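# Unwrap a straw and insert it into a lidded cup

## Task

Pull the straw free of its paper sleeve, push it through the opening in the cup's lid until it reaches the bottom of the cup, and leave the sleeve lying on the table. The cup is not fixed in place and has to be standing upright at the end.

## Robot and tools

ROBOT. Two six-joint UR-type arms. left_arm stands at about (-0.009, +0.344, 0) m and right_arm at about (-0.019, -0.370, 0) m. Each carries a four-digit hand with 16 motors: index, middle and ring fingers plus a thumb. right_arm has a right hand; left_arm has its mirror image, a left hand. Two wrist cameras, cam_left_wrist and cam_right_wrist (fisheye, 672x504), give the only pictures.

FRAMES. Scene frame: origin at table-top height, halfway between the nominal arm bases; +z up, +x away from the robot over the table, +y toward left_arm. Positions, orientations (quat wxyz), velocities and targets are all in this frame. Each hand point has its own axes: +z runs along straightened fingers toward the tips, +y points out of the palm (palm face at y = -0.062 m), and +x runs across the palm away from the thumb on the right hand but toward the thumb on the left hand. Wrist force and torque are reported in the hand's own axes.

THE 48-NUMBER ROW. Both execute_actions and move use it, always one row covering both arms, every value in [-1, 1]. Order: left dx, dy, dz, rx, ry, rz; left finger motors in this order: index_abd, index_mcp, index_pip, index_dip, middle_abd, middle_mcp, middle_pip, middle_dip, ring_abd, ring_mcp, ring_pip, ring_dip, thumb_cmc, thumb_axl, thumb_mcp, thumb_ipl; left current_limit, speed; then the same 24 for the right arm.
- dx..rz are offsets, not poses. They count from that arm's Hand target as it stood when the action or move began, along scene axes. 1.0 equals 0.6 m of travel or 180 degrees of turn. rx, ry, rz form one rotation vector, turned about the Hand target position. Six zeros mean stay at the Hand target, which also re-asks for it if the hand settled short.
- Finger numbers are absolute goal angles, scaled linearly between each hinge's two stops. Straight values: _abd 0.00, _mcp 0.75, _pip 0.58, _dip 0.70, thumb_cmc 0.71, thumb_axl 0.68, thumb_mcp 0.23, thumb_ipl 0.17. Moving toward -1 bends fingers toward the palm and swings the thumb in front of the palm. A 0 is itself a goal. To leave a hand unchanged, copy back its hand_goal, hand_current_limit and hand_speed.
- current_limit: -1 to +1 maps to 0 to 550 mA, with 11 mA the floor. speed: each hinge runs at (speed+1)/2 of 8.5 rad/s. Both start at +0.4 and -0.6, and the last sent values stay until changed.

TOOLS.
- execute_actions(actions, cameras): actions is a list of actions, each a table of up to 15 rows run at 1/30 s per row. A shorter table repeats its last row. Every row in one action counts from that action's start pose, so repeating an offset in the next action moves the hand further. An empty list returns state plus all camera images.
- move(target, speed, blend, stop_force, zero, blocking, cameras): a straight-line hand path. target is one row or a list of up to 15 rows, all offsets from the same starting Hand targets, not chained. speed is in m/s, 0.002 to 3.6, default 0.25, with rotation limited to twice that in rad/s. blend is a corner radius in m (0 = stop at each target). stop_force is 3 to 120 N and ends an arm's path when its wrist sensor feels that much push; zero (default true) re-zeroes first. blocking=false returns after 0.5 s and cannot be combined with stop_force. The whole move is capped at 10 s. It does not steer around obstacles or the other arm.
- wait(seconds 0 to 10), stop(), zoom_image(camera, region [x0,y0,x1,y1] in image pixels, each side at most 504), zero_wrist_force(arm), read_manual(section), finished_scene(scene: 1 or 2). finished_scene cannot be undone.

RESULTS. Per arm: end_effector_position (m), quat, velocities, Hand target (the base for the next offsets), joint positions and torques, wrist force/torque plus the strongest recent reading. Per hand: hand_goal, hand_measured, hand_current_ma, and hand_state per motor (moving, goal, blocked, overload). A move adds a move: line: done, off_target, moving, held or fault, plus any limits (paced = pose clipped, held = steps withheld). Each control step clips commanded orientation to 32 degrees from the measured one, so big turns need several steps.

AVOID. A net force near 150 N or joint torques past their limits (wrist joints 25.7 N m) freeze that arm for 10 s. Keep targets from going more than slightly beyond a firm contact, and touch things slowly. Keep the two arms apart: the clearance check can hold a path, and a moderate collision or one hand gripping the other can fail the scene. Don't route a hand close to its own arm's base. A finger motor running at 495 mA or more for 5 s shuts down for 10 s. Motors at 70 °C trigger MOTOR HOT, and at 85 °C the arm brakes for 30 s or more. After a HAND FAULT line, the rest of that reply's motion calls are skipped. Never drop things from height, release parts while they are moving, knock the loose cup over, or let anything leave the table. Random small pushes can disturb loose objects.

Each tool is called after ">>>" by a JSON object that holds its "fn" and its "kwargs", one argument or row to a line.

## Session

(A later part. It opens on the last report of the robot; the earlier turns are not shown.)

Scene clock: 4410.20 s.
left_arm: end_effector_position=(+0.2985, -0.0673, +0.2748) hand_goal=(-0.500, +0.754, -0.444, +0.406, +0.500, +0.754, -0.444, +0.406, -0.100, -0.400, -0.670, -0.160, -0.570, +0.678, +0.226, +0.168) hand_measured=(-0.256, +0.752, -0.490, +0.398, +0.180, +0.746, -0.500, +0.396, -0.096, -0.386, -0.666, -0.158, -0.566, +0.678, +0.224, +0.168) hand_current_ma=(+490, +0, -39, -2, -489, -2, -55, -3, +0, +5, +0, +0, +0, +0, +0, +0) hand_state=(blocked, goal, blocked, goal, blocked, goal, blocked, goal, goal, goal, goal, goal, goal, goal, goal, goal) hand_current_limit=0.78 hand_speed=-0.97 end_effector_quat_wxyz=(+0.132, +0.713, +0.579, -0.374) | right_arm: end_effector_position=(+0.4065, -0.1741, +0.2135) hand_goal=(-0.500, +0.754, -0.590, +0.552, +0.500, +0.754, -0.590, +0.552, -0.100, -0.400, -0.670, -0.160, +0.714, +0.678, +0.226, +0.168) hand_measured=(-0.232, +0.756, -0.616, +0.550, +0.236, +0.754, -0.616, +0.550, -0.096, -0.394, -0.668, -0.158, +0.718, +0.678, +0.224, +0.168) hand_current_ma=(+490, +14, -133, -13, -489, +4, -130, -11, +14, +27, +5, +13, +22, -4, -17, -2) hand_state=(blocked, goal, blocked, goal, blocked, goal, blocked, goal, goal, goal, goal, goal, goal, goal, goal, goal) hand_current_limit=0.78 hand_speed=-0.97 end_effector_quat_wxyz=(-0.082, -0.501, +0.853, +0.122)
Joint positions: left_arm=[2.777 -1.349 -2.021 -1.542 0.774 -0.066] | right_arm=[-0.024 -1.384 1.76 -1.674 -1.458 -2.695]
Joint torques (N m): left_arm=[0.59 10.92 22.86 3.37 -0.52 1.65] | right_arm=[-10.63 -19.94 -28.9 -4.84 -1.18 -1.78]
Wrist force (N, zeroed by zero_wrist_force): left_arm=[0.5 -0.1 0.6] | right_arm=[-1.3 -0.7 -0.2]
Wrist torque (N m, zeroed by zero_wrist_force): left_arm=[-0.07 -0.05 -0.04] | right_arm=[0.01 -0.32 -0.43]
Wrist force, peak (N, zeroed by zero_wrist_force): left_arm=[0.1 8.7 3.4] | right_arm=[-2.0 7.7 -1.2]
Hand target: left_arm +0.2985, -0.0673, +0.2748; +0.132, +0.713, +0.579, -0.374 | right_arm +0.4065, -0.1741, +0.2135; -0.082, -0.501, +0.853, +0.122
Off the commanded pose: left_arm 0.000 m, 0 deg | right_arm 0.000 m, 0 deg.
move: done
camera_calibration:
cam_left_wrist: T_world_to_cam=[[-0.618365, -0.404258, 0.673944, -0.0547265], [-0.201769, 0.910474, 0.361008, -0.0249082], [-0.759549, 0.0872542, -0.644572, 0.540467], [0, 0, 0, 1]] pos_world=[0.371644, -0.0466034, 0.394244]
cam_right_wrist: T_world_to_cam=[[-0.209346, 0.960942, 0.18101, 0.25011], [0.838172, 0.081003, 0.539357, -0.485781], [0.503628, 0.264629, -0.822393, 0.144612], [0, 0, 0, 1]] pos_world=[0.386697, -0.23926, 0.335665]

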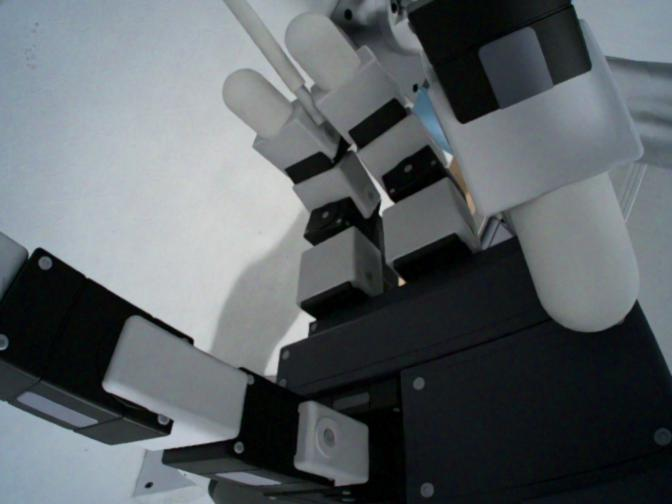

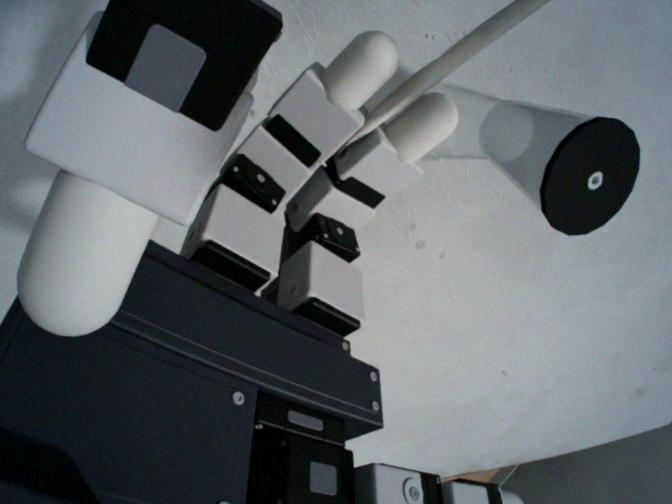

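>>> {"fn": "execute_actions", "kwargs": {
  "actions": []
}}

Scene clock: 4448.47 s.
left_arm: end_effector_position=(+0.2985, -0.0673, +0.2748) hand_goal=(-0.500, +0.754, -0.444, +0.406, +0.500, +0.754, -0.444, +0.406, -0.100, -0.400, -0.670, -0.160, -0.570, +0.678, +0.226, +0.168) hand_measured=(-0.256, +0.752, -0.490, +0.398, +0.180, +0.746, -0.500, +0.396, -0.096, -0.386, -0.666, -0.158, -0.566, +0.678, +0.224, +0.168) hand_current_ma=(+489, +0, -39, -2, -489, -2, -55, -3, +0, +5, +0, +0, +0, +0, +0, +0) hand_state=(blocked, goal, blocked, goal, blocked, goal, blocked, goal, goal, goal, goal, goal, goal, goal, goal, goal) hand_current_limit=0.78 hand_speed=-0.97 end_effector_quat_wxyz=(+0.132, +0.713, +0.579, -0.374) | right_arm: end_effector_position=(+0.4065, -0.1741, +0.2135) hand_goal=(-0.500, +0.754, -0.590, +0.552, +0.500, +0.754, -0.590, +0.552, -0.100, -0.400, -0.670, -0.160, +0.714, +0.678, +0.226, +0.168) hand_measured=(-0.232, +0.756, -0.616, +0.550, +0.236, +0.754, -0.616, +0.550, -0.096, -0.394, -0.668, -0.158, +0.718, +0.678, +0.224, +0.168) hand_current_ma=(+490, +14, -133, -13, -489, +4, -130, -11, +14, +27, +5, +13, +22, -4, -17, -2) hand_state=(blocked, goal, blocked, goal, blocked, goal, blocked, goal, goal, goal, goal, goal, goal, goal, goal, goal) hand_current_limit=0.78 hand_speed=-0.97 end_effector_quat_wxyz=(-0.082, -0.501, +0.853, +0.122)
Joint positions: left_arm=[2.777 -1.349 -2.021 -1.542 0.774 -0.066] | right_arm=[-0.024 -1.384 1.76 -1.674 -1.458 -2.695]
Joint velocities: within noise
Joint torques (N m): left_arm=[2.26 11.37 22.24 3.43 -0.64 1.69] | right_arm=[-10.69 -19.47 -29.85 -5.02 -1.2 -1.71]
Motor temperatures (°C): left_arm=[32 29 30 40 34 37] | right_arm=[28 32 31 42 34 33]
Wrist force (N, zeroed by zero_wrist_force): left_arm=[0.3 0.0 1.1] | right_arm=[-1.6 -0.6 -0.1]
Wrist torque (N m, zeroed by zero_wrist_force): left_arm=[-0.10 -0.02 -0.06] | right_arm=[0.02 -0.28 -0.45]
Wrist force, peak (N, zeroed by zero_wrist_force): left_arm=[0.4 -0.2 1.4] | right_arm=[-1.7 -0.9 -0.2]
Hand target: left_arm +0.2985, -0.0673, +0.2748; +0.132, +0.713, +0.579, -0.374 | right_arm +0.4065, -0.1741, +0.2135; -0.082, -0.501, +0.853, +0.122
Off the commanded pose: left_arm 0.000 m, 0 deg | right_arm 0.000 m, 0 deg.
camera_calibration:
cam_left_wrist: T_world_to_cam=[[-0.618365, -0.404258, 0.673944, -0.0547265], [-0.201769, 0.910474, 0.361008, -0.0249082], [-0.759549, 0.0872542, -0.644572, 0.540467], [0, 0, 0, 1]] pos_world=[0.371644, -0.0466034, 0.394244]
cam_right_wrist: T_world_to_cam=[[-0.209346, 0.960942, 0.18101, 0.25011], [0.838172, 0.081003, 0.539357, -0.485781], [0.503628, 0.264629, -0.822393, 0.144612], [0, 0, 0, 1]] pos_world=[0.386697, -0.23926, 0.335665]

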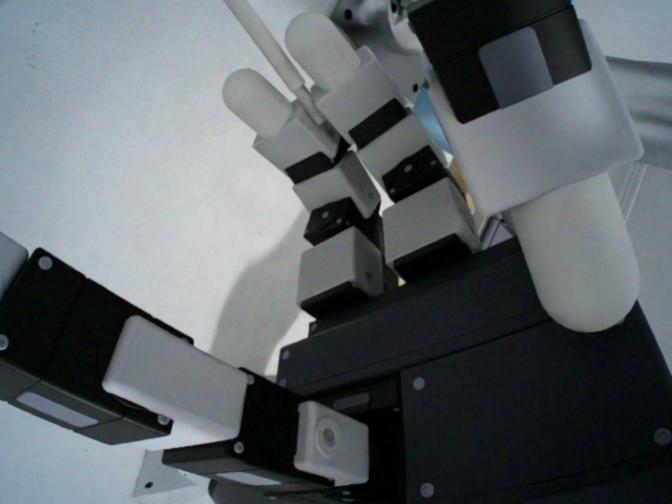

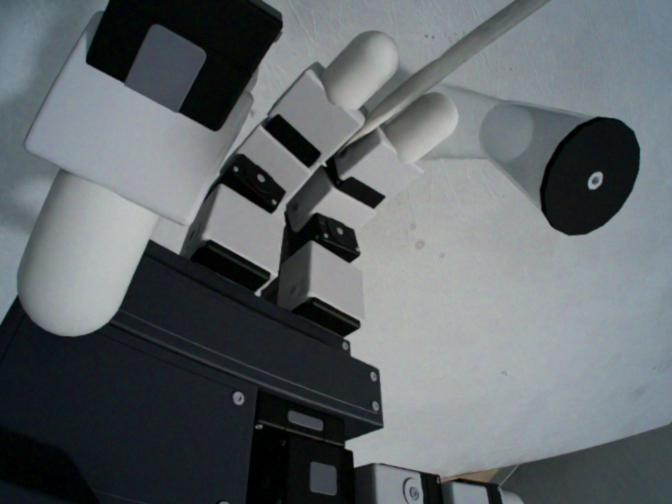

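>>> {"fn": "zoom_image", "kwargs": {
  "camera": "cam_left_wrist",
  "region": [180, 0, 360, 150]
}}

>>> {"fn": "zoom_image", "kwargs": {
  "camera": "cam_right_wrist",
  "region": [300, 0, 500, 160]
}}

Scaled by 2.800 from the camera's 672x504 image, which has a finer 960x720 frame.

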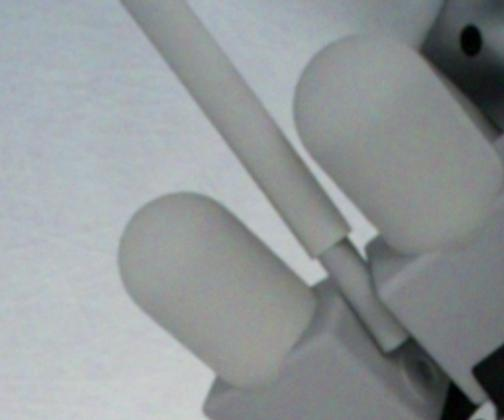

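Scaled by 2.520 from the camera's 672x504 image, which has a finer 960x720 frame.

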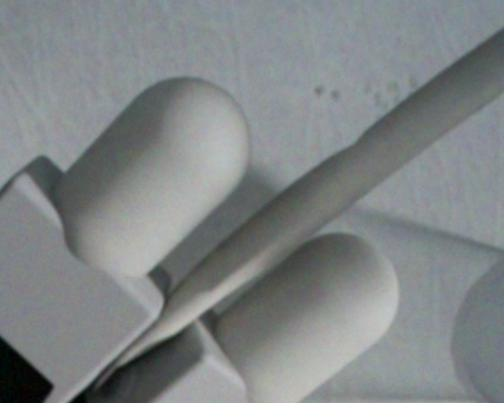

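>>> {"fn": "move", "kwargs": {
  "target": [0,0,0,0,0,0,-0.5,0.754,-0.444,0.406,0.5,0.754,-0.444,0.406,-0.1,-0.4,-0.67,-0.16,-0.57,0.678,0.226,0.168,0.78,-0.97,0,0,0,0,0,0,0.25,0.754,-0.591,0.551,-0.15,0.754,-0.591,0.551,-0.1,-0.4,-0.67,-0.16,0.714,0.678,0.226,0.168,0.4,-0.95]
}}

>>> {"fn": "wait", "kwargs": {
  "seconds": 2.5
}}

>>> {"fn": "move", "kwargs": {
  "target": [
    [0,0,0,0,0,0,-0.5,0.754,-0.444,0.406,0.5,0.754,-0.444,0.406,-0.1,-0.4,-0.67,-0.16,-0.57,0.678,0.226,0.168,0.78,-0.97,0.0465,-0.0262,0.1755,0,0,0,0.25,0.754,-0.591,0.551,-0.15,0.754,-0.591,0.551,-0.1,-0.4,-0.67,-0.16,0.714,0.678,0.226,0.168,0.4,-0.95],
    [0,0,0.0667,0,0,0,-0.5,0.754,-0.444,0.406,0.5,0.754,-0.444,0.406,-0.1,-0.4,-0.67,-0.16,-0.57,0.678,0.226,0.168,0.78,-0.97,-0.0770,-0.1402,0.1330,0.2317,-0.1302,-0.0809,0.25,0.754,-0.591,0.551,-0.15,0.754,-0.591,0.551,-0.1,-0.4,-0.67,-0.16,0.714,0.678,0.226,0.168,0.4,-0.95],
    [0,0,0.0667,0,0,0,-0.5,0.754,-0.444,0.406,0.5,0.754,-0.444,0.406,-0.1,-0.4,-0.67,-0.16,-0.57,0.678,0.226,0.168,0.78,-0.97,-0.1338,-0.1417,-0.0270,0.4633,-0.2603,-0.1619,0.25,0.754,-0.591,0.551,-0.15,0.754,-0.591,0.551,-0.1,-0.4,-0.67,-0.16,0.714,0.678,0.226,0.168,0.4,-0.95]
  ],
  "speed": [0.06, 0.25, 0.25],
  "blend": [0.01, 0.03, 0],
  "cameras": ["all"]
}}

Scene clock: 4562.33 s.
left_arm: end_effector_position=(+0.2985, -0.0673, +0.2748) hand_goal=(-0.500, +0.754, -0.444, +0.406, +0.500, +0.754, -0.444, +0.406, -0.100, -0.400, -0.670, -0.160, -0.570, +0.678, +0.226, +0.168) hand_measured=(-0.256, +0.754, -0.490, +0.396, +0.180, +0.746, -0.500, +0.396, -0.096, -0.386, -0.666, -0.158, -0.566, +0.678, +0.224, +0.168) hand_current_ma=(+490, +0, -39, -2, -489, -1, -55, -3, +0, +5, +0, +0, +0, +0, +0, +0) hand_state=(blocked, goal, blocked, goal, blocked, goal, blocked, goal, goal, goal, goal, goal, goal, goal, goal, goal) hand_current_limit=0.78 hand_speed=-0.97 end_effector_quat_wxyz=(+0.132, +0.713, +0.579, -0.374) | right_arm: end_effector_position=(+0.4065, -0.1741, +0.2135) hand_goal=(+0.250, +0.754, -0.590, +0.552, -0.150, +0.754, -0.590, +0.552, -0.100, -0.400, -0.670, -0.160, +0.714, +0.678, +0.226, +0.168) hand_measured=(+0.246, +0.756, -0.590, +0.550, -0.146, +0.756, -0.590, +0.550, -0.096, -0.394, -0.668, -0.158, +0.718, +0.678, +0.224, +0.168) hand_current_ma=(-20, +14, -1, -13, +19, +7, -1, -11, +14, +27, +5, +13, +22, -4, -17, -2) hand_state=(goal, goal, goal, goal, goal, goal, goal, goal, goal, goal, goal, goal, goal, goal, goal, goal) hand_current_limit=0.40 hand_speed=-0.95 end_effector_quat_wxyz=(-0.082, -0.501, +0.853, +0.122)
Joint positions: left_arm=[2.777 -1.349 -2.021 -1.542 0.774 -0.066] | right_arm=[-0.024 -1.384 1.76 -1.674 -1.458 -2.695]
Joint torques (N m): left_arm=[0.06 12.63 21.44 3.46 -0.64 1.67] | right_arm=[-9.43 -19.81 -29.28 -4.85 -0.97 -1.84]
Wrist force (N, zeroed by zero_wrist_force): left_arm=[0.6 0.0 1.4] | right_arm=[-1.6 -0.5 -0.2]
Wrist torque (N m, zeroed by zero_wrist_force): left_arm=[-0.11 -0.03 -0.07] | right_arm=[0.03 -0.27 -0.44]
Wrist force, peak (N, zeroed by zero_wrist_force): left_arm=[0.6 0.0 1.4] | right_arm=[-1.8 -0.9 -0.1]
Hand target: left_arm +0.2985, -0.0673, +0.2748; +0.132, +0.713, +0.579, -0.374 | right_arm +0.4065, -0.1741, +0.2135; -0.082, -0.501, +0.853, +0.122
Off the commanded pose: left_arm 0.000 m, 0 deg | right_arm 0.000 m, 0 deg.
move: done

Scene clock: 4564.83 s.
left_arm: end_effector_position=(+0.2985, -0.0673, +0.2748) hand_goal=(-0.500, +0.754, -0.444, +0.406, +0.500, +0.754, -0.444, +0.406, -0.100, -0.400, -0.670, -0.160, -0.570, +0.678, +0.226, +0.168) hand_measured=(-0.256, +0.754, -0.490, +0.396, +0.180, +0.746, -0.500, +0.396, -0.096, -0.386, -0.666, -0.158, -0.566, +0.678, +0.224, +0.168) hand_current_ma=(+490, +0, -39, -2, -489, -1, -55, -3, +0, +5, +0, +0, +0, +0, +0, +0) hand_state=(blocked, goal, blocked, goal, blocked, goal, blocked, goal, goal, goal, goal, goal, goal, goal, goal, goal) hand_current_limit=0.78 hand_speed=-0.97 end_effector_quat_wxyz=(+0.132, +0.713, +0.579, -0.374) | right_arm: end_effector_position=(+0.4065, -0.1741, +0.2135) hand_goal=(+0.250, +0.754, -0.590, +0.552, -0.150, +0.754, -0.590, +0.552, -0.100, -0.400, -0.670, -0.160, +0.714, +0.678, +0.226, +0.168) hand_measured=(+0.246, +0.756, -0.590, +0.550, -0.146, +0.756, -0.590, +0.550, -0.096, -0.394, -0.668, -0.158, +0.718, +0.678, +0.224, +0.168) hand_current_ma=(-20, +14, -1, -13, +19, +7, -1, -11, +14, +27, +5, +13, +22, -4, -17, -2) hand_state=(goal, goal, goal, goal, goal, goal, goal, goal, goal, goal, goal, goal, goal, goal, goal, goal) hand_current_limit=0.40 hand_speed=-0.95 end_effector_quat_wxyz=(-0.082, -0.501, +0.853, +0.122)
Joint positions: left_arm=[2.777 -1.349 -2.021 -1.542 0.774 -0.066] | right_arm=[-0.024 -1.384 1.76 -1.674 -1.458 -2.695]
Joint torques (N m): left_arm=[1.18 12.63 22.24 3.66 -0.59 1.74] | right_arm=[-9.94 -21.09 -28.45 -4.77 -0.99 -1.71]
Wrist force (N, zeroed by zero_wrist_force): left_arm=[0.6 -0.1 1.0] | right_arm=[-1.4 -0.6 -0.3]
Wrist torque (N m, zeroed by zero_wrist_force): left_arm=[-0.08 -0.03 -0.06] | right_arm=[0.03 -0.30 -0.44]
Wrist force, peak (N, zeroed by zero_wrist_force): left_arm=[0.8 -0.1 1.4] | right_arm=[-1.7 -0.9 -0.3]
Hand target: left_arm +0.2985, -0.0673, +0.2748; +0.132, +0.713, +0.579, -0.374 | right_arm +0.4065, -0.1741, +0.2135; -0.082, -0.501, +0.853, +0.122
Off the commanded pose: left_arm 0.000 m, 0 deg | right_arm 0.000 m, 0 deg.
wait: 2.50 s; at rest by 0.17 s

Scene clock: 4571.43 s.
left_arm: end_effector_position=(+0.2985, -0.0673, +0.3148) hand_goal=(-0.500, +0.754, -0.444, +0.406, +0.500, +0.754, -0.444, +0.406, -0.100, -0.400, -0.670, -0.160, -0.570, +0.678, +0.226, +0.168) hand_measured=(-0.256, +0.754, -0.490, +0.396, +0.180, +0.746, -0.500, +0.396, -0.096, -0.386, -0.666, -0.158, -0.566, +0.678, +0.224, +0.168) hand_current_ma=(+490, +0, -39, -2, -489, -1, -55, -3, +0, +5, +0, +0, +0, +0, +0, +0) hand_state=(blocked, goal, blocked, goal, blocked, goal, blocked, goal, goal, goal, goal, goal, goal, goal, goal, goal) hand_current_limit=0.78 hand_speed=-0.97 end_effector_quat_wxyz=(+0.132, +0.713, +0.579, -0.374) | right_arm: end_effector_position=(+0.3262, -0.2591, +0.1973) hand_goal=(+0.250, +0.754, -0.590, +0.552, -0.150, +0.754, -0.590, +0.552, -0.100, -0.400, -0.670, -0.160, +0.714, +0.678, +0.226, +0.168) hand_measured=(+0.246, +0.756, -0.590, +0.550, -0.150, +0.756, -0.590, +0.550, -0.098, -0.398, -0.668, -0.158, +0.718, +0.678, +0.224, +0.168) hand_current_ma=(-19, +14, -1, -13, +4, +7, -1, -11, +6, +7, +5, +13, +22, -4, -11, -2) hand_state=(goal, goal, goal, goal, goal, goal, goal, goal, goal, goal, goal, goal, goal, goal, goal, goal) hand_current_limit=0.40 hand_speed=-0.95 end_effector_quat_wxyz=(+0.600, -0.228, +0.612, +0.462)
Joint positions: left_arm=[2.777 -1.331 -1.931 -1.65 0.774 -0.066] | right_arm=[-0.792 -1.181 2.296 -0.587 -0.296 -4.922]
Joint torques (N m): left_arm=[7.15 22.65 30.61 0.54 -1.41 2.53] | right_arm=[9.03 -15.29 -15.04 5.08 -2.48 -1.74]
Wrist force (N, zeroed by zero_wrist_force): left_arm=[1.0 -0.1 1.1] | right_arm=[-3.0 1.1 0.7]
Wrist torque (N m, zeroed by zero_wrist_force): left_arm=[-0.08 -0.07 -0.03] | right_arm=[0.03 -0.09 -0.71]
Wrist force, peak (N, zeroed by zero_wrist_force): left_arm=[1.1 -0.1 1.3] | right_arm=[-3.5 0.8 0.4]
Hand target: left_arm +0.2985, -0.0673, +0.3148; +0.132, +0.713, +0.579, -0.374 | right_arm +0.3262, -0.2591, +0.1973; +0.600, -0.228, +0.612, +0.462
Off the commanded pose: left_arm 0.000 m, 0 deg | right_arm 0.000 m, 0 deg.
move: done
camera_calibration:
cam_left_wrist: T_world_to_cam=[[-0.618334, -0.404261, 0.67397, -0.081707], [-0.201837, 0.910482, 0.360949, -0.0392973], [-0.759555, 0.087155, -0.644577, 0.56625], [0, 0, 0, 1]] pos_world=[0.371644, -0.0466029, 0.434244]
cam_right_wrist: T_world_to_cam=[[-0.434378, 0.117543, 0.893028, 0.0322475], [0.12216, -0.9746, 0.187699, -0.373417], [0.892408, 0.190624, 0.408986, -0.194762], [0, 0, 0, 1]] pos_world=[0.233432, -0.330596, 0.120947]

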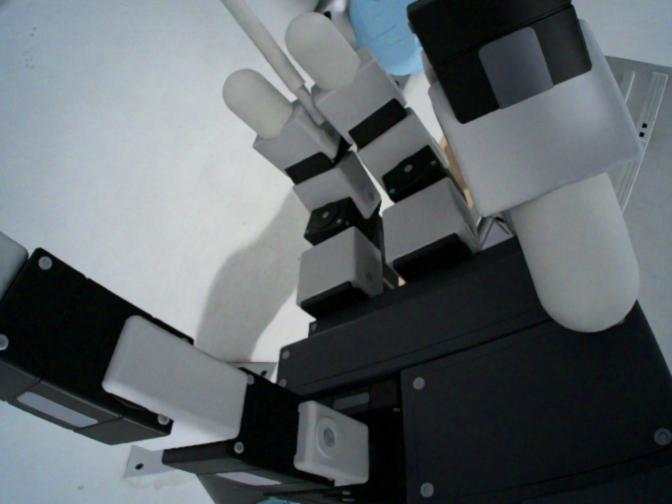

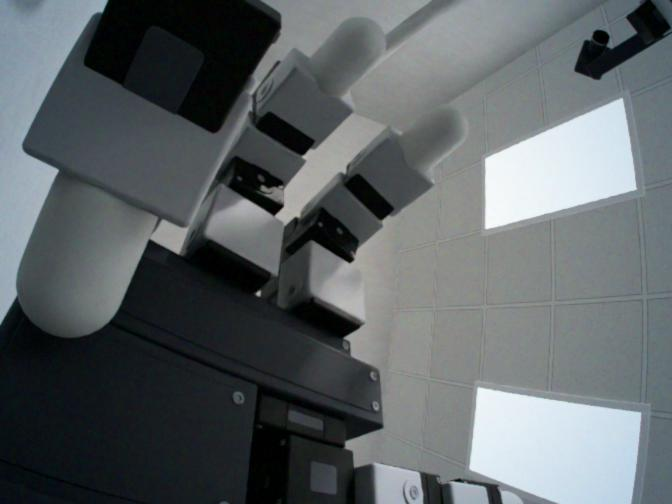

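>>> {"fn": "zoom_image", "kwargs": {
  "camera": "cam_right_wrist",
  "region": [240, 0, 480, 180]
}}

Scaled by 2.100 from the camera's 672x504 image, which has a finer 960x720 frame.

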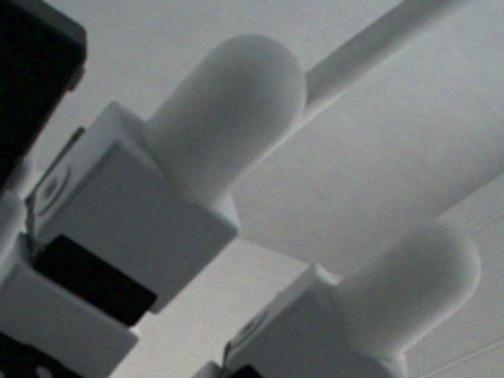

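>>> {"fn": "move", "kwargs": {
  "target": [0,0,0,0,0,0,-0.5,0.754,-0.444,0.406,0.5,0.754,-0.444,0.406,-0.1,-0.4,-0.67,-0.16,-0.57,0.678,0.226,0.168,0.78,-0.97,0.0330,0.0448,0.0210,0.0184,0.0292,0.0058,0.25,0.754,-0.591,0.551,-0.15,0.754,-0.591,0.551,-0.1,-0.4,-0.67,-0.16,0.714,0.678,0.226,0.168,0.4,-0.95],
  "speed": 0.08,
  "cameras": ["cam_right_wrist"]
}}

>>> {"fn": "zoom_image", "kwargs": {
  "camera": "cam_right_wrist",
  "region": [240, 0, 480, 180]
}}

Scene clock: 4616.60 s.
left_arm: end_effector_position=(+0.2985, -0.0673, +0.3148) hand_goal=(-0.500, +0.754, -0.444, +0.406, +0.500, +0.754, -0.444, +0.406, -0.100, -0.400, -0.670, -0.160, -0.570, +0.678, +0.226, +0.168) hand_measured=(-0.256, +0.754, -0.490, +0.396, +0.180, +0.746, -0.500, +0.396, -0.096, -0.386, -0.666, -0.158, -0.566, +0.678, +0.224, +0.168) hand_current_ma=(+490, +0, -39, -2, -489, -1, -55, -3, +0, +5, +0, +0, +0, +0, +0, +0) hand_state=(blocked, goal, blocked, goal, blocked, goal, blocked, goal, goal, goal, goal, goal, goal, goal, goal, goal) hand_current_limit=0.78 hand_speed=-0.97 end_effector_quat_wxyz=(+0.132, +0.713, +0.579, -0.374) | right_arm: end_effector_position=(+0.3460, -0.2323, +0.2099) hand_goal=(+0.250, +0.754, -0.590, +0.552, -0.150, +0.754, -0.590, +0.552, -0.100, -0.400, -0.670, -0.160, +0.714, +0.678, +0.226, +0.168) hand_measured=(+0.246, +0.756, -0.590, +0.550, -0.150, +0.756, -0.590, +0.550, -0.098, -0.398, -0.668, -0.158, +0.718, +0.678, +0.224, +0.168) hand_current_ma=(-19, +14, -1, -13, +4, +7, -1, -11, +6, +6, +5, +13, +22, -4, -11, -2) hand_state=(goal, goal, goal, goal, goal, goal, goal, goal, goal, goal, goal, goal, goal, goal, goal, goal) hand_current_limit=0.40 hand_speed=-0.95 end_effector_quat_wxyz=(+0.573, -0.195, +0.623, +0.495)
Joint positions: left_arm=[2.777 -1.331 -1.931 -1.65 0.774 -0.066] | right_arm=[-0.676 -1.109 2.224 -0.307 -0.205 -5.1]
Joint torques (N m): left_arm=[6.57 23.17 30.19 0.54 -0.11 2.25] | right_arm=[8.15 -17.42 -14.28 5.21 -0.03 -1.55]
Wrist force (N, zeroed by zero_wrist_force): left_arm=[0.6 0.0 0.9] | right_arm=[-3.2 0.7 0.6]
Wrist torque (N m, zeroed by zero_wrist_force): left_arm=[-0.07 -0.03 -0.06] | right_arm=[-0.02 -0.07 -0.74]
Wrist force, peak (N, zeroed by zero_wrist_force): left_arm=[1.1 -0.2 1.2] | right_arm=[-3.6 0.9 0.8]
Hand target: left_arm +0.2985, -0.0673, +0.3148; +0.132, +0.713, +0.579, -0.374 | right_arm +0.3460, -0.2323, +0.2099; +0.574, -0.194, +0.623, +0.495
Off the commanded pose: left_arm 0.000 m, 0 deg | right_arm 0.000 m, 0 deg.
move: done
camera_calibration:
cam_right_wrist: T_world_to_cam=[[-0.352034, 0.0575939, 0.934213, -0.0245468], [0.154192, -0.9809, 0.118575, -0.350066], [0.923199, 0.185791, 0.33643, -0.21916], [0, 0, 0, 1]] pos_world=[0.247664, -0.301248, 0.138173]
Images, in order (width x height): cam_right_wrist 672x504.

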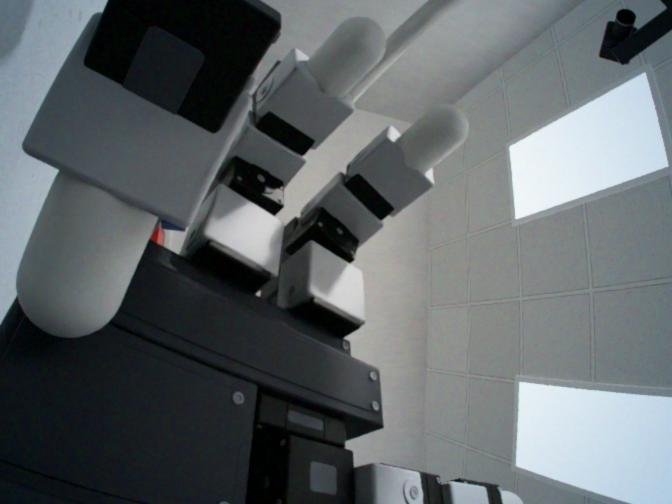

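Scaled by 2.100 from the camera's 672x504 image, which has a finer 960x720 frame.

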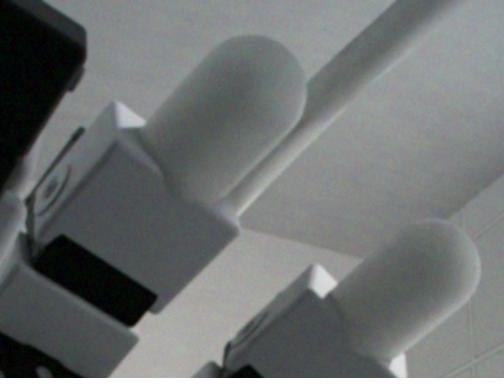

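>>> {"fn": "move", "kwargs": {
  "target": [0,0,0,0,0,0,-0.5,0.754,-0.444,0.406,0.5,0.754,-0.444,0.406,-0.1,-0.4,-0.67,-0.16,-0.57,0.678,0.226,0.168,0.78,-0.97,0.0342,0.0542,0.0108,0,0,0,0.25,0.754,-0.591,0.551,-0.15,0.754,-0.591,0.551,-0.1,-0.4,-0.67,-0.16,0.714,0.678,0.226,0.168,0.4,-0.95],
  "speed": 0.025,
  "stop_force": 4,
  "cameras": ["all"]
}}

>>> {"fn": "zoom_image", "kwargs": {
  "camera": "cam_right_wrist",
  "region": [240, 0, 480, 180]
}}

Scene clock: 4640.73 s.
left_arm: end_effector_position=(+0.2985, -0.0673, +0.3148) hand_goal=(-0.500, +0.754, -0.444, +0.406, +0.500, +0.754, -0.444, +0.406, -0.100, -0.400, -0.670, -0.160, -0.570, +0.678, +0.226, +0.168) hand_measured=(-0.256, +0.754, -0.490, +0.396, +0.180, +0.746, -0.500, +0.396, -0.096, -0.386, -0.666, -0.158, -0.566, +0.678, +0.224, +0.168) hand_current_ma=(+490, +0, -39, -2, -489, -1, -55, -3, +0, +5, +0, +0, +0, +0, +0, +0) hand_state=(blocked, goal, blocked, goal, blocked, goal, blocked, goal, goal, goal, goal, goal, goal, goal, goal, goal) hand_current_limit=0.78 hand_speed=-0.97 end_effector_quat_wxyz=(+0.132, +0.713, +0.579, -0.374) | right_arm: end_effector_position=(+0.3666, -0.1997, +0.2164) hand_goal=(+0.250, +0.754, -0.590, +0.552, -0.150, +0.754, -0.590, +0.552, -0.100, -0.400, -0.670, -0.160, +0.714, +0.678, +0.226, +0.168) hand_measured=(+0.246, +0.756, -0.590, +0.550, -0.150, +0.756, -0.590, +0.550, -0.098, -0.398, -0.668, -0.158, +0.718, +0.678, +0.224, +0.168) hand_current_ma=(-19, +14, -1, -13, +4, +7, -1, -11, +6, +6, +5, +13, +22, -4, -11, -2) hand_state=(goal, goal, goal, goal, goal, goal, goal, goal, goal, goal, goal, goal, goal, goal, goal, goal) hand_current_limit=0.40 hand_speed=-0.95 end_effector_quat_wxyz=(+0.574, -0.194, +0.623, +0.495)
Joint positions: left_arm=[2.777 -1.331 -1.931 -1.65 0.774 -0.066] | right_arm=[-0.546 -0.921 2.109 0.294 -0.149 -5.783]
Joint torques (N m): left_arm=[7.35 22.44 30.47 0.63 -0.33 2.08] | right_arm=[8.54 -22.11 3.65 5.63 -3.32 -1.45]
Wrist force (N, zeroed by zero_wrist_force): left_arm=[0.5 -0.4 1.0] | right_arm=[-2.9 1.5 0.4]
Wrist torque (N m, zeroed by zero_wrist_force): left_arm=[-0.14 -0.02 -0.06] | right_arm=[0.10 -0.11 -0.68]
Wrist force, peak (N, zeroed by zero_wrist_force): left_arm=[0.7 -0.3 1.4] | right_arm=[-3.3 1.0 0.5]
Hand target: left_arm +0.2985, -0.0673, +0.3148; +0.132, +0.713, +0.579, -0.374 | right_arm +0.3666, -0.1997, +0.2164; +0.574, -0.194, +0.623, +0.495
Off the commanded pose: left_arm 0.000 m, 0 deg | right_arm 0.000 m, 0 deg.
move: done
camera_calibration:
cam_left_wrist: T_world_to_cam=[[-0.618365, -0.404258, 0.673944, -0.0816843], [-0.201769, 0.910474, 0.361008, -0.0393485], [-0.759549, 0.0872542, -0.644572, 0.566249], [0, 0, 0, 1]] pos_world=[0.371644, -0.0466034, 0.434244]
cam_right_wrist: T_world_to_cam=[[-0.352338, 0.0572152, 0.934122, -0.0252509], [0.153909, -0.980997, 0.118139, -0.321921], [0.92313, 0.185395, 0.336837, -0.24657], [0, 0, 0, 1]] pos_world=[0.268266, -0.268646, 0.144672]

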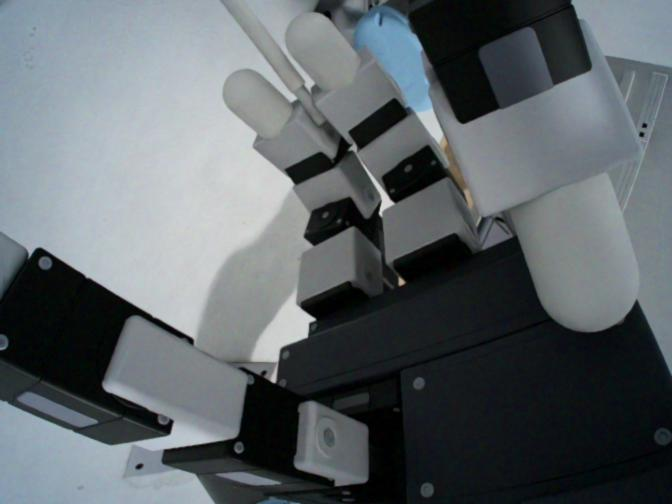

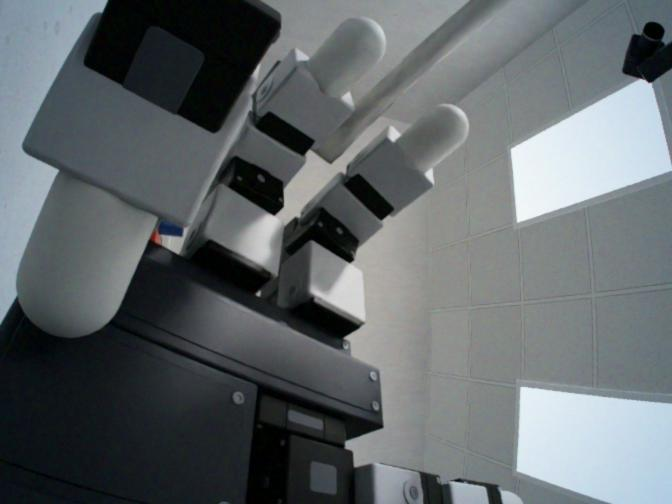

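Scaled by 2.100 from the camera's 672x504 image, which has a finer 960x720 frame.

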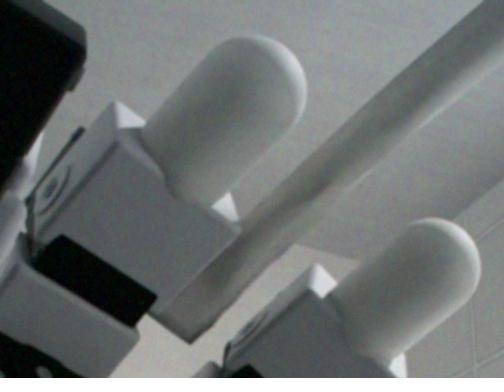

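>>> {"fn": "move", "kwargs": {
  "target": [0,0,0,0,0,0,-0.5,0.754,-0.444,0.406,0.5,0.754,-0.444,0.406,-0.1,-0.4,-0.67,-0.16,-0.57,0.678,0.226,0.168,0.78,-0.97,-0.0009,0.0012,-0.0030,0,0,0,-0.5,0.754,-0.591,0.551,0.5,0.754,-0.591,0.551,-0.1,-0.4,-0.67,-0.16,0.714,0.678,0.226,0.168,0.4,-0.96],
  "speed": 0.02
}}

>>> {"fn": "wait", "kwargs": {
  "seconds": 3,
  "cameras": ["all"]
}}

>>> {"fn": "zoom_image", "kwargs": {
  "camera": "cam_right_wrist",
  "region": [240, 0, 480, 180]
}}

Scene clock: 4657.67 s.
left_arm: end_effector_position=(+0.2985, -0.0673, +0.3148) hand_goal=(-0.500, +0.754, -0.444, +0.406, +0.500, +0.754, -0.444, +0.406, -0.100, -0.400, -0.670, -0.160, -0.570, +0.678, +0.226, +0.168) hand_measured=(-0.256, +0.754, -0.490, +0.396, +0.180, +0.748, -0.500, +0.396, -0.096, -0.386, -0.666, -0.158, -0.566, +0.678, +0.224, +0.168) hand_current_ma=(+489, +0, -39, -2, -489, -1, -55, -3, +0, +5, +0, +0, +0, +0, +0, +0) hand_state=(blocked, goal, blocked, goal, blocked, goal, blocked, goal, goal, goal, goal, goal, goal, goal, goal, goal) hand_current_limit=0.78 hand_speed=-0.97 end_effector_quat_wxyz=(+0.132, +0.713, +0.579, -0.374) | right_arm: end_effector_position=(+0.3660, -0.1990, +0.2146) hand_goal=(-0.500, +0.754, -0.590, +0.552, +0.500, +0.754, -0.590, +0.552, -0.100, -0.400, -0.670, -0.160, +0.714, +0.678, +0.226, +0.168) hand_measured=(-0.094, +0.756, -0.592, +0.550, +0.170, +0.756, -0.602, +0.550, -0.098, -0.398, -0.668, -0.158, +0.718, +0.678, +0.224, +0.168) hand_current_ma=(+385, +14, -6, -13, -385, +7, -65, -11, +6, +6, +5, +13, +22, -4, -11, -2) hand_state=(blocked, goal, goal, goal, blocked, goal, goal, goal, goal, goal, goal, goal, goal, goal, goal, goal) hand_current_limit=0.40 hand_speed=-0.96 end_effector_quat_wxyz=(+0.574, -0.194, +0.623, +0.495)
Joint positions: left_arm=[2.777 -1.331 -1.931 -1.65 0.774 -0.066] | right_arm=[-0.545 -0.916 2.11 0.294 -0.149 -5.79]
Joint torques (N m): left_arm=[5.98 23.62 30.37 0.71 -0.45 2.27] | right_arm=[7.13 -22.36 3.11 5.59 -1.08 -1.61]
Wrist force (N, zeroed by zero_wrist_force): left_arm=[0.2 0.2 1.2] | right_arm=[-2.5 1.4 0.6]
Wrist torque (N m, zeroed by zero_wrist_force): left_arm=[-0.09 -0.02 -0.06] | right_arm=[0.04 -0.14 -0.68]
Wrist force, peak (N, zeroed by zero_wrist_force): left_arm=[1.1 0.2 1.1] | right_arm=[-3.0 1.7 0.8]
Hand target: left_arm +0.2985, -0.0673, +0.3148; +0.132, +0.713, +0.579, -0.374 | right_arm +0.3660, -0.1990, +0.2146; +0.574, -0.194, +0.623, +0.495
Off the commanded pose: left_arm 0.000 m, 0 deg | right_arm 0.000 m, 0 deg.
move: done

Scene clock: 4660.67 s.
left_arm: end_effector_position=(+0.2985, -0.0673, +0.3148) hand_goal=(-0.500, +0.754, -0.444, +0.406, +0.500, +0.754, -0.444, +0.406, -0.100, -0.400, -0.670, -0.160, -0.570, +0.678, +0.226, +0.168) hand_measured=(-0.256, +0.754, -0.490, +0.396, +0.180, +0.748, -0.500, +0.396, -0.096, -0.386, -0.666, -0.158, -0.566, +0.678, +0.224, +0.168) hand_current_ma=(+490, +0, -39, -2, -489, -1, -55, -3, +0, +5, +0, +0, +0, +0, +0, +0) hand_state=(blocked, goal, blocked, goal, blocked, goal, blocked, goal, goal, goal, goal, goal, goal, goal, goal, goal) hand_current_limit=0.78 hand_speed=-0.97 end_effector_quat_wxyz=(+0.132, +0.713, +0.579, -0.374) | right_arm: end_effector_position=(+0.3660, -0.1990, +0.2146) hand_goal=(-0.500, +0.754, -0.590, +0.552, +0.500, +0.754, -0.590, +0.552, -0.100, -0.400, -0.670, -0.160, +0.714, +0.678, +0.226, +0.168) hand_measured=(-0.094, +0.756, -0.592, +0.550, +0.170, +0.756, -0.602, +0.550, -0.098, -0.398, -0.668, -0.158, +0.718, +0.678, +0.224, +0.168) hand_current_ma=(+385, +14, -6, -13, -385, +7, -65, -11, +6, +6, +5, +13, +22, -4, -11, -2) hand_state=(blocked, goal, goal, goal, blocked, goal, goal, goal, goal, goal, goal, goal, goal, goal, goal, goal) hand_current_limit=0.40 hand_speed=-0.96 end_effector_quat_wxyz=(+0.574, -0.194, +0.623, +0.495)
Joint positions: left_arm=[2.777 -1.331 -1.931 -1.65 0.774 -0.066] | right_arm=[-0.545 -0.916 2.11 0.294 -0.149 -5.79]
Joint torques (N m): left_arm=[7.12 22.4 29.17 0.66 -0.33 2.36] | right_arm=[6.71 -21.78 1.74 5.39 -1.19 -1.51]
Wrist force (N, zeroed by zero_wrist_force): left_arm=[0.5 0.2 1.0] | right_arm=[-2.7 1.0 0.8]
Wrist torque (N m, zeroed by zero_wrist_force): left_arm=[-0.08 -0.07 -0.03] | right_arm=[-0.04 -0.11 -0.71]
Wrist force, peak (N, zeroed by zero_wrist_force): left_arm=[0.6 0.4 1.4] | right_arm=[-2.8 1.8 0.8]
Hand target: left_arm +0.2985, -0.0673, +0.3148; +0.132, +0.713, +0.579, -0.374 | right_arm +0.3660, -0.1990, +0.2146; +0.574, -0.194, +0.623, +0.495
Off the commanded pose: left_arm 0.000 m, 0 deg | right_arm 0.000 m, 0 deg.
wait: 3.00 s; at rest by 0.17 s
camera_calibration:
cam_left_wrist: T_world_to_cam=[[-0.618365, -0.404258, 0.673944, -0.0816843], [-0.201769, 0.910474, 0.361008, -0.0393485], [-0.759549, 0.0872542, -0.644572, 0.566249], [0, 0, 0, 1]] pos_world=[0.371644, -0.0466034, 0.434244]
cam_right_wrist: T_world_to_cam=[[-0.352312, 0.057256, 0.93413, -0.0237887], [0.153882, -0.980998, 0.118166, -0.320843], [0.923145, 0.185377, 0.336807, -0.245654], [0, 0, 0, 1]] pos_world=[0.267765, -0.267846, 0.142872]

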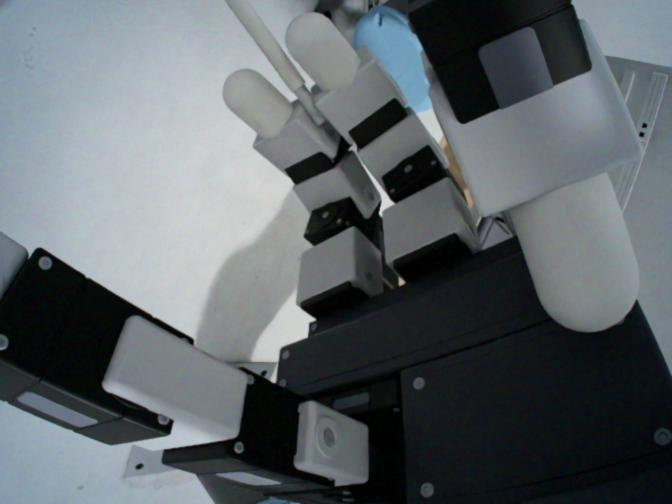

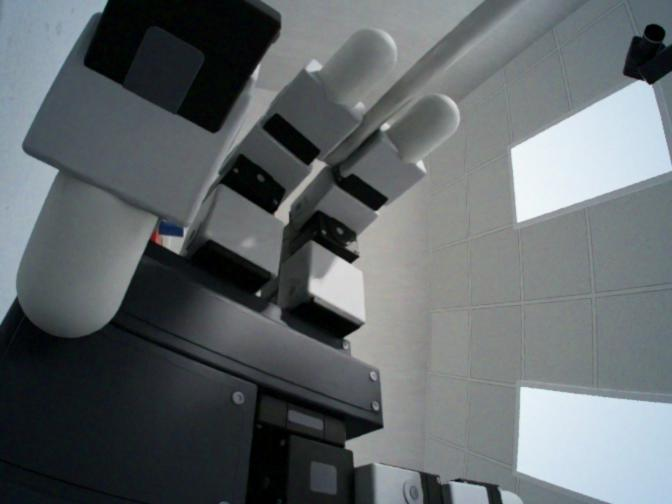

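Scaled by 2.100 from the camera's 672x504 image, which has a finer 960x720 frame.

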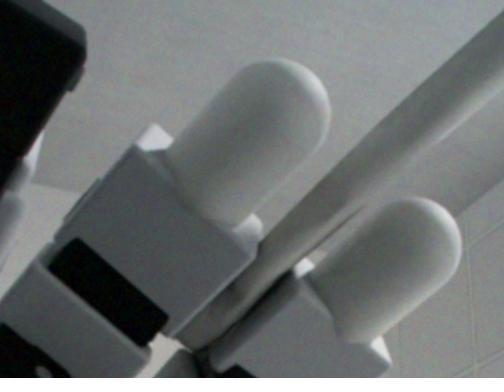

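>>> {"fn": "move", "kwargs": {
  "target": [0,0,0,0,0,0,-0.5,0.754,-0.444,0.406,0.5,0.754,-0.444,0.406,-0.1,-0.4,-0.67,-0.16,-0.57,0.678,0.226,0.168,0.78,-0.97,0,0,0,0,0,0,-0.5,0.754,-0.591,0.551,0.5,0.754,-0.591,0.551,-0.1,-0.4,-0.67,-0.16,0.714,0.678,0.226,0.168,0.78,-0.97]
}}

>>> {"fn": "wait", "kwargs": {
  "seconds": 1.5
}}

>>> {"fn": "move", "kwargs": {
  "target": [0,0,0,0,0,0,-0.5,0.754,-0.444,0.406,0.5,0.754,-0.444,0.406,-0.1,-0.4,-0.67,-0.16,-0.57,0.678,0.226,0.168,0.78,-0.97,0.0405,-0.0217,-0.0197,0,0,0,-0.5,0.754,-0.591,0.551,0.5,0.754,-0.591,0.551,-0.1,-0.4,-0.67,-0.16,0.714,0.678,0.226,0.168,0.78,-0.97],
  "speed": 0.004,
  "stop_force": 13,
  "cameras": ["all"]
}}

>>> {"fn": "zoom_image", "kwargs": {
  "camera": "cam_right_wrist",
  "region": [240, 0, 480, 180]
}}

>>> {"fn": "zoom_image", "kwargs": {
  "camera": "cam_left_wrist",
  "region": [180, 0, 360, 150]
}}

Scene clock: 4672.67 s.
left_arm: end_effector_position=(+0.2985, -0.0673, +0.3148) hand_goal=(-0.500, +0.754, -0.444, +0.406, +0.500, +0.754, -0.444, +0.406, -0.100, -0.400, -0.670, -0.160, -0.570, +0.678, +0.226, +0.168) hand_measured=(-0.256, +0.754, -0.490, +0.396, +0.180, +0.748, -0.500, +0.396, -0.096, -0.386, -0.666, -0.158, -0.566, +0.678, +0.224, +0.168) hand_current_ma=(+490, +0, -39, -2, -489, -1, -55, -3, +0, +5, +0, +0, +0, +0, +0, +0) hand_state=(blocked, goal, blocked, goal, blocked, goal, blocked, goal, goal, goal, goal, goal, goal, goal, goal, goal) hand_current_limit=0.78 hand_speed=-0.97 end_effector_quat_wxyz=(+0.132, +0.713, +0.579, -0.374) | right_arm: end_effector_position=(+0.3660, -0.1990, +0.2146) hand_goal=(-0.500, +0.754, -0.590, +0.552, +0.500, +0.754, -0.590, +0.552, -0.100, -0.400, -0.670, -0.160, +0.714, +0.678, +0.226, +0.168) hand_measured=(-0.182, +0.758, -0.592, +0.550, +0.274, +0.756, -0.606, +0.552, -0.098, -0.398, -0.668, -0.158, +0.718, +0.678, +0.224, +0.168) hand_current_ma=(+285, +24, -6, -13, -308, +6, -75, -5, +6, +6, +5, +13, +22, -4, -11, -2) hand_state=(moving, goal, goal, goal, moving, goal, goal, goal, goal, goal, goal, goal, goal, goal, goal, goal) hand_current_limit=0.78 hand_speed=-0.97 end_effector_quat_wxyz=(+0.574, -0.194, +0.623, +0.495)
Joint positions: left_arm=[2.777 -1.331 -1.931 -1.65 0.774 -0.066] | right_arm=[-0.545 -0.916 2.11 0.294 -0.149 -5.79]
Joint torques (N m): left_arm=[6.25 22.65 29.53 0.64 -0.2 2.15] | right_arm=[4.16 -22.58 -0.05 5.19 -1.48 -1.51]
Wrist force (N, zeroed by zero_wrist_force): left_arm=[0.5 0.2 1.2] | right_arm=[-2.8 1.4 0.8]
Wrist torque (N m, zeroed by zero_wrist_force): left_arm=[-0.07 -0.07 -0.02] | right_arm=[0.03 -0.11 -0.69]
Wrist force, peak (N, zeroed by zero_wrist_force): left_arm=[0.3 0.2 1.6] | right_arm=[-3.0 1.7 0.5]
Hand target: left_arm +0.2985, -0.0673, +0.3148; +0.132, +0.713, +0.579, -0.374 | right_arm +0.3660, -0.1990, +0.2146; +0.574, -0.194, +0.623, +0.495
Off the commanded pose: left_arm 0.000 m, 0 deg | right_arm 0.000 m, 0 deg.
move: done

Scene clock: 4674.17 s.
left_arm: end_effector_position=(+0.2985, -0.0673, +0.3148) hand_goal=(-0.500, +0.754, -0.444, +0.406, +0.500, +0.754, -0.444, +0.406, -0.100, -0.400, -0.670, -0.160, -0.570, +0.678, +0.226, +0.168) hand_measured=(-0.256, +0.754, -0.490, +0.396, +0.180, +0.748, -0.500, +0.396, -0.096, -0.386, -0.666, -0.158, -0.566, +0.678, +0.224, +0.168) hand_current_ma=(+490, +0, -39, -2, -489, -1, -55, -3, +0, +5, +0, +0, +0, +0, +0, +0) hand_state=(blocked, goal, blocked, goal, blocked, goal, blocked, goal, goal, goal, goal, goal, goal, goal, goal, goal) hand_current_limit=0.78 hand_speed=-0.97 end_effector_quat_wxyz=(+0.132, +0.713, +0.579, -0.374) | right_arm: end_effector_position=(+0.3660, -0.1990, +0.2146) hand_goal=(-0.500, +0.754, -0.590, +0.552, +0.500, +0.754, -0.590, +0.552, -0.100, -0.400, -0.670, -0.160, +0.714, +0.678, +0.226, +0.168) hand_measured=(-0.188, +0.758, -0.592, +0.550, +0.278, +0.756, -0.606, +0.552, -0.098, -0.398, -0.668, -0.158, +0.718, +0.678, +0.224, +0.168) hand_current_ma=(+490, +24, -11, -13, -489, +6, -77, -5, +6, +6, +5, +13, +22, -4, -11, -2) hand_state=(blocked, goal, goal, goal, blocked, goal, goal, goal, goal, goal, goal, goal, goal, goal, goal, goal) hand_current_limit=0.78 hand_speed=-0.97 end_effector_quat_wxyz=(+0.574, -0.194, +0.623, +0.495)
Joint positions: left_arm=[2.777 -1.331 -1.931 -1.65 0.774 -0.066] | right_arm=[-0.545 -0.916 2.11 0.294 -0.149 -5.79]
Joint torques (N m): left_arm=[7.16 22.73 28.99 0.64 -0.33 2.2] | right_arm=[2.86 -22.07 0.32 5.07 -1.47 -1.47]
Wrist force (N, zeroed by zero_wrist_force): left_arm=[0.3 0.1 1.6] | right_arm=[-2.6 1.4 0.7]
Wrist torque (N m, zeroed by zero_wrist_force): left_arm=[-0.10 -0.03 -0.04] | right_arm=[0.04 -0.12 -0.68]
Wrist force, peak (N, zeroed by zero_wrist_force): left_arm=[0.6 -0.1 1.6] | right_arm=[-2.9 1.6 1.0]
Hand target: left_arm +0.2985, -0.0673, +0.3148; +0.132, +0.713, +0.579, -0.374 | right_arm +0.3660, -0.1990, +0.2146; +0.574, -0.194, +0.623, +0.495
Off the commanded pose: left_arm 0.000 m, 0 deg | right_arm 0.000 m, 0 deg.
wait: 1.50 s; at rest by 0.17 s

Scene clock: 4682.53 s.
left_arm: end_effector_position=(+0.2985, -0.0673, +0.3148) hand_goal=(-0.500, +0.754, -0.444, +0.406, +0.500, +0.754, -0.444, +0.406, -0.100, -0.400, -0.670, -0.160, -0.570, +0.678, +0.226, +0.168) hand_measured=(-0.256, +0.756, -0.490, +0.396, +0.180, +0.750, -0.500, +0.396, -0.096, -0.386, -0.666, -0.158, -0.566, +0.678, +0.224, +0.168) hand_current_ma=(+490, +0, -39, -2, -489, -1, -55, -3, +0, +5, +0, +0, +0, +0, +0, +0) hand_state=(blocked, goal, blocked, goal, blocked, goal, blocked, goal, goal, goal, goal, goal, goal, goal, goal, goal) hand_current_limit=0.78 hand_speed=-0.97 end_effector_quat_wxyz=(+0.132, +0.713, +0.579, -0.374) | right_arm: end_effector_position=(+0.3903, -0.2120, +0.2028) hand_goal=(-0.500, +0.754, -0.590, +0.552, +0.500, +0.754, -0.590, +0.552, -0.100, -0.400, -0.670, -0.160, +0.714, +0.678, +0.226, +0.168) hand_measured=(-0.188, +0.758, -0.592, +0.550, +0.278, +0.756, -0.606, +0.552, -0.098, -0.398, -0.668, -0.158, +0.718, +0.678, +0.224, +0.168) hand_current_ma=(+490, +24, -12, -13, -489, +6, -77, -5, +6, +6, +5, +13, +22, -4, -11, -2) hand_state=(blocked, goal, goal, goal, blocked, goal, goal, goal, goal, goal, goal, goal, goal, goal, goal, goal) hand_current_limit=0.78 hand_speed=-0.97 end_effector_quat_wxyz=(+0.574, -0.194, +0.623, +0.495)
Joint positions: left_arm=[2.777 -1.331 -1.931 -1.65 0.774 -0.066] | right_arm=[-0.539 -0.847 2.024 0.354 -0.149 -5.833]
Joint torques (N m): left_arm=[5.99 21.85 27.96 0.76 -0.39 2.22] | right_arm=[8.42 -25.24 -12.78 5.66 -1.33 -1.52]
Wrist force (N, zeroed by zero_wrist_force): left_arm=[0.8 -0.2 1.1] | right_arm=[-2.8 1.1 0.5]
Wrist torque (N m, zeroed by zero_wrist_force): left_arm=[-0.08 -0.07 -0.03] | right_arm=[0.06 -0.12 -0.68]
Wrist force, peak (N, zeroed by zero_wrist_force): left_arm=[0.4 0.4 1.7] | right_arm=[-3.0 1.8 1.0]
Hand target: left_arm +0.2985, -0.0673, +0.3148; +0.132, +0.713, +0.579, -0.374 | right_arm +0.3903, -0.2120, +0.2028; +0.574, -0.194, +0.623, +0.495
Off the commanded pose: left_arm 0.000 m, 0 deg | right_arm 0.000 m, 0 deg.
move: done
camera_calibration:
cam_left_wrist: T_world_to_cam=[[-0.618365, -0.404258, 0.673944, -0.0816843], [-0.201769, 0.910474, 0.361008, -0.0393485], [-0.759549, 0.0872542, -0.644572, 0.566249], [0, 0, 0, 1]] pos_world=[0.371644, -0.0466034, 0.434244]
cam_right_wrist: T_world_to_cam=[[-0.352312, 0.057256, 0.93413, -0.00336129], [0.153882, -0.980998, 0.118166, -0.336027], [0.923145, 0.185377, 0.336807, -0.26165], [0, 0, 0, 1]] pos_world=[0.292065, -0.280946, 0.130972]

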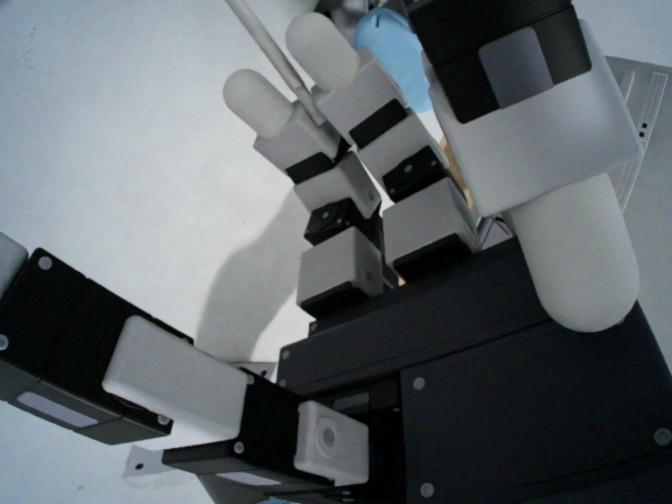

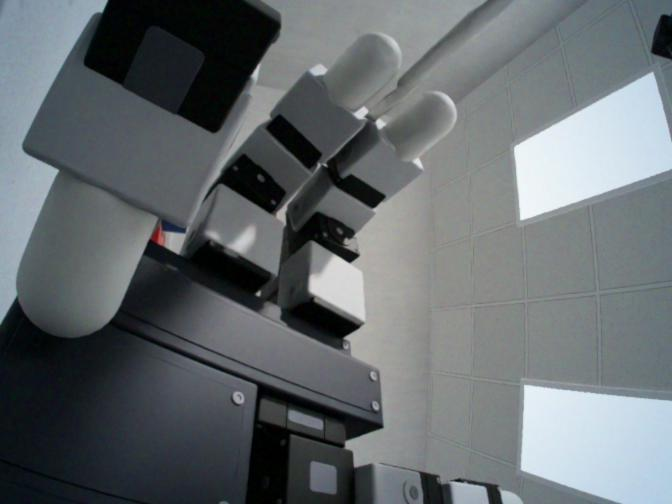

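Scaled by 2.100 from the camera's 672x504 image, which has a finer 960x720 frame.

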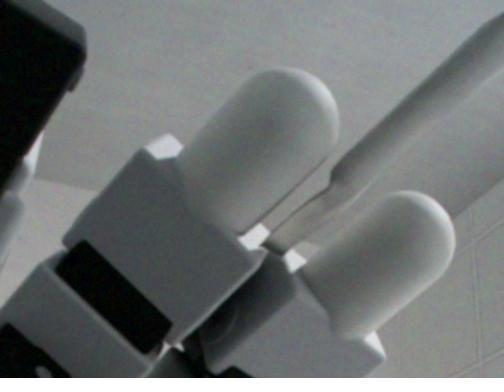

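Scaled by 2.800 from the camera's 672x504 image, which has a finer 960x720 frame.

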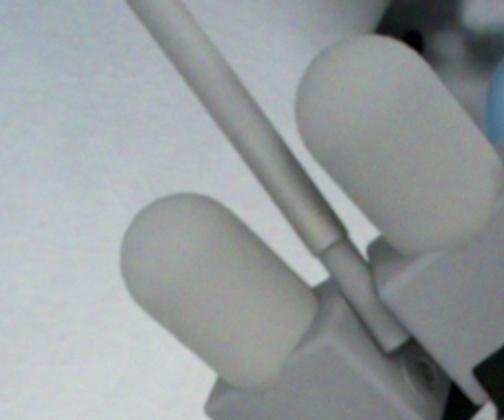

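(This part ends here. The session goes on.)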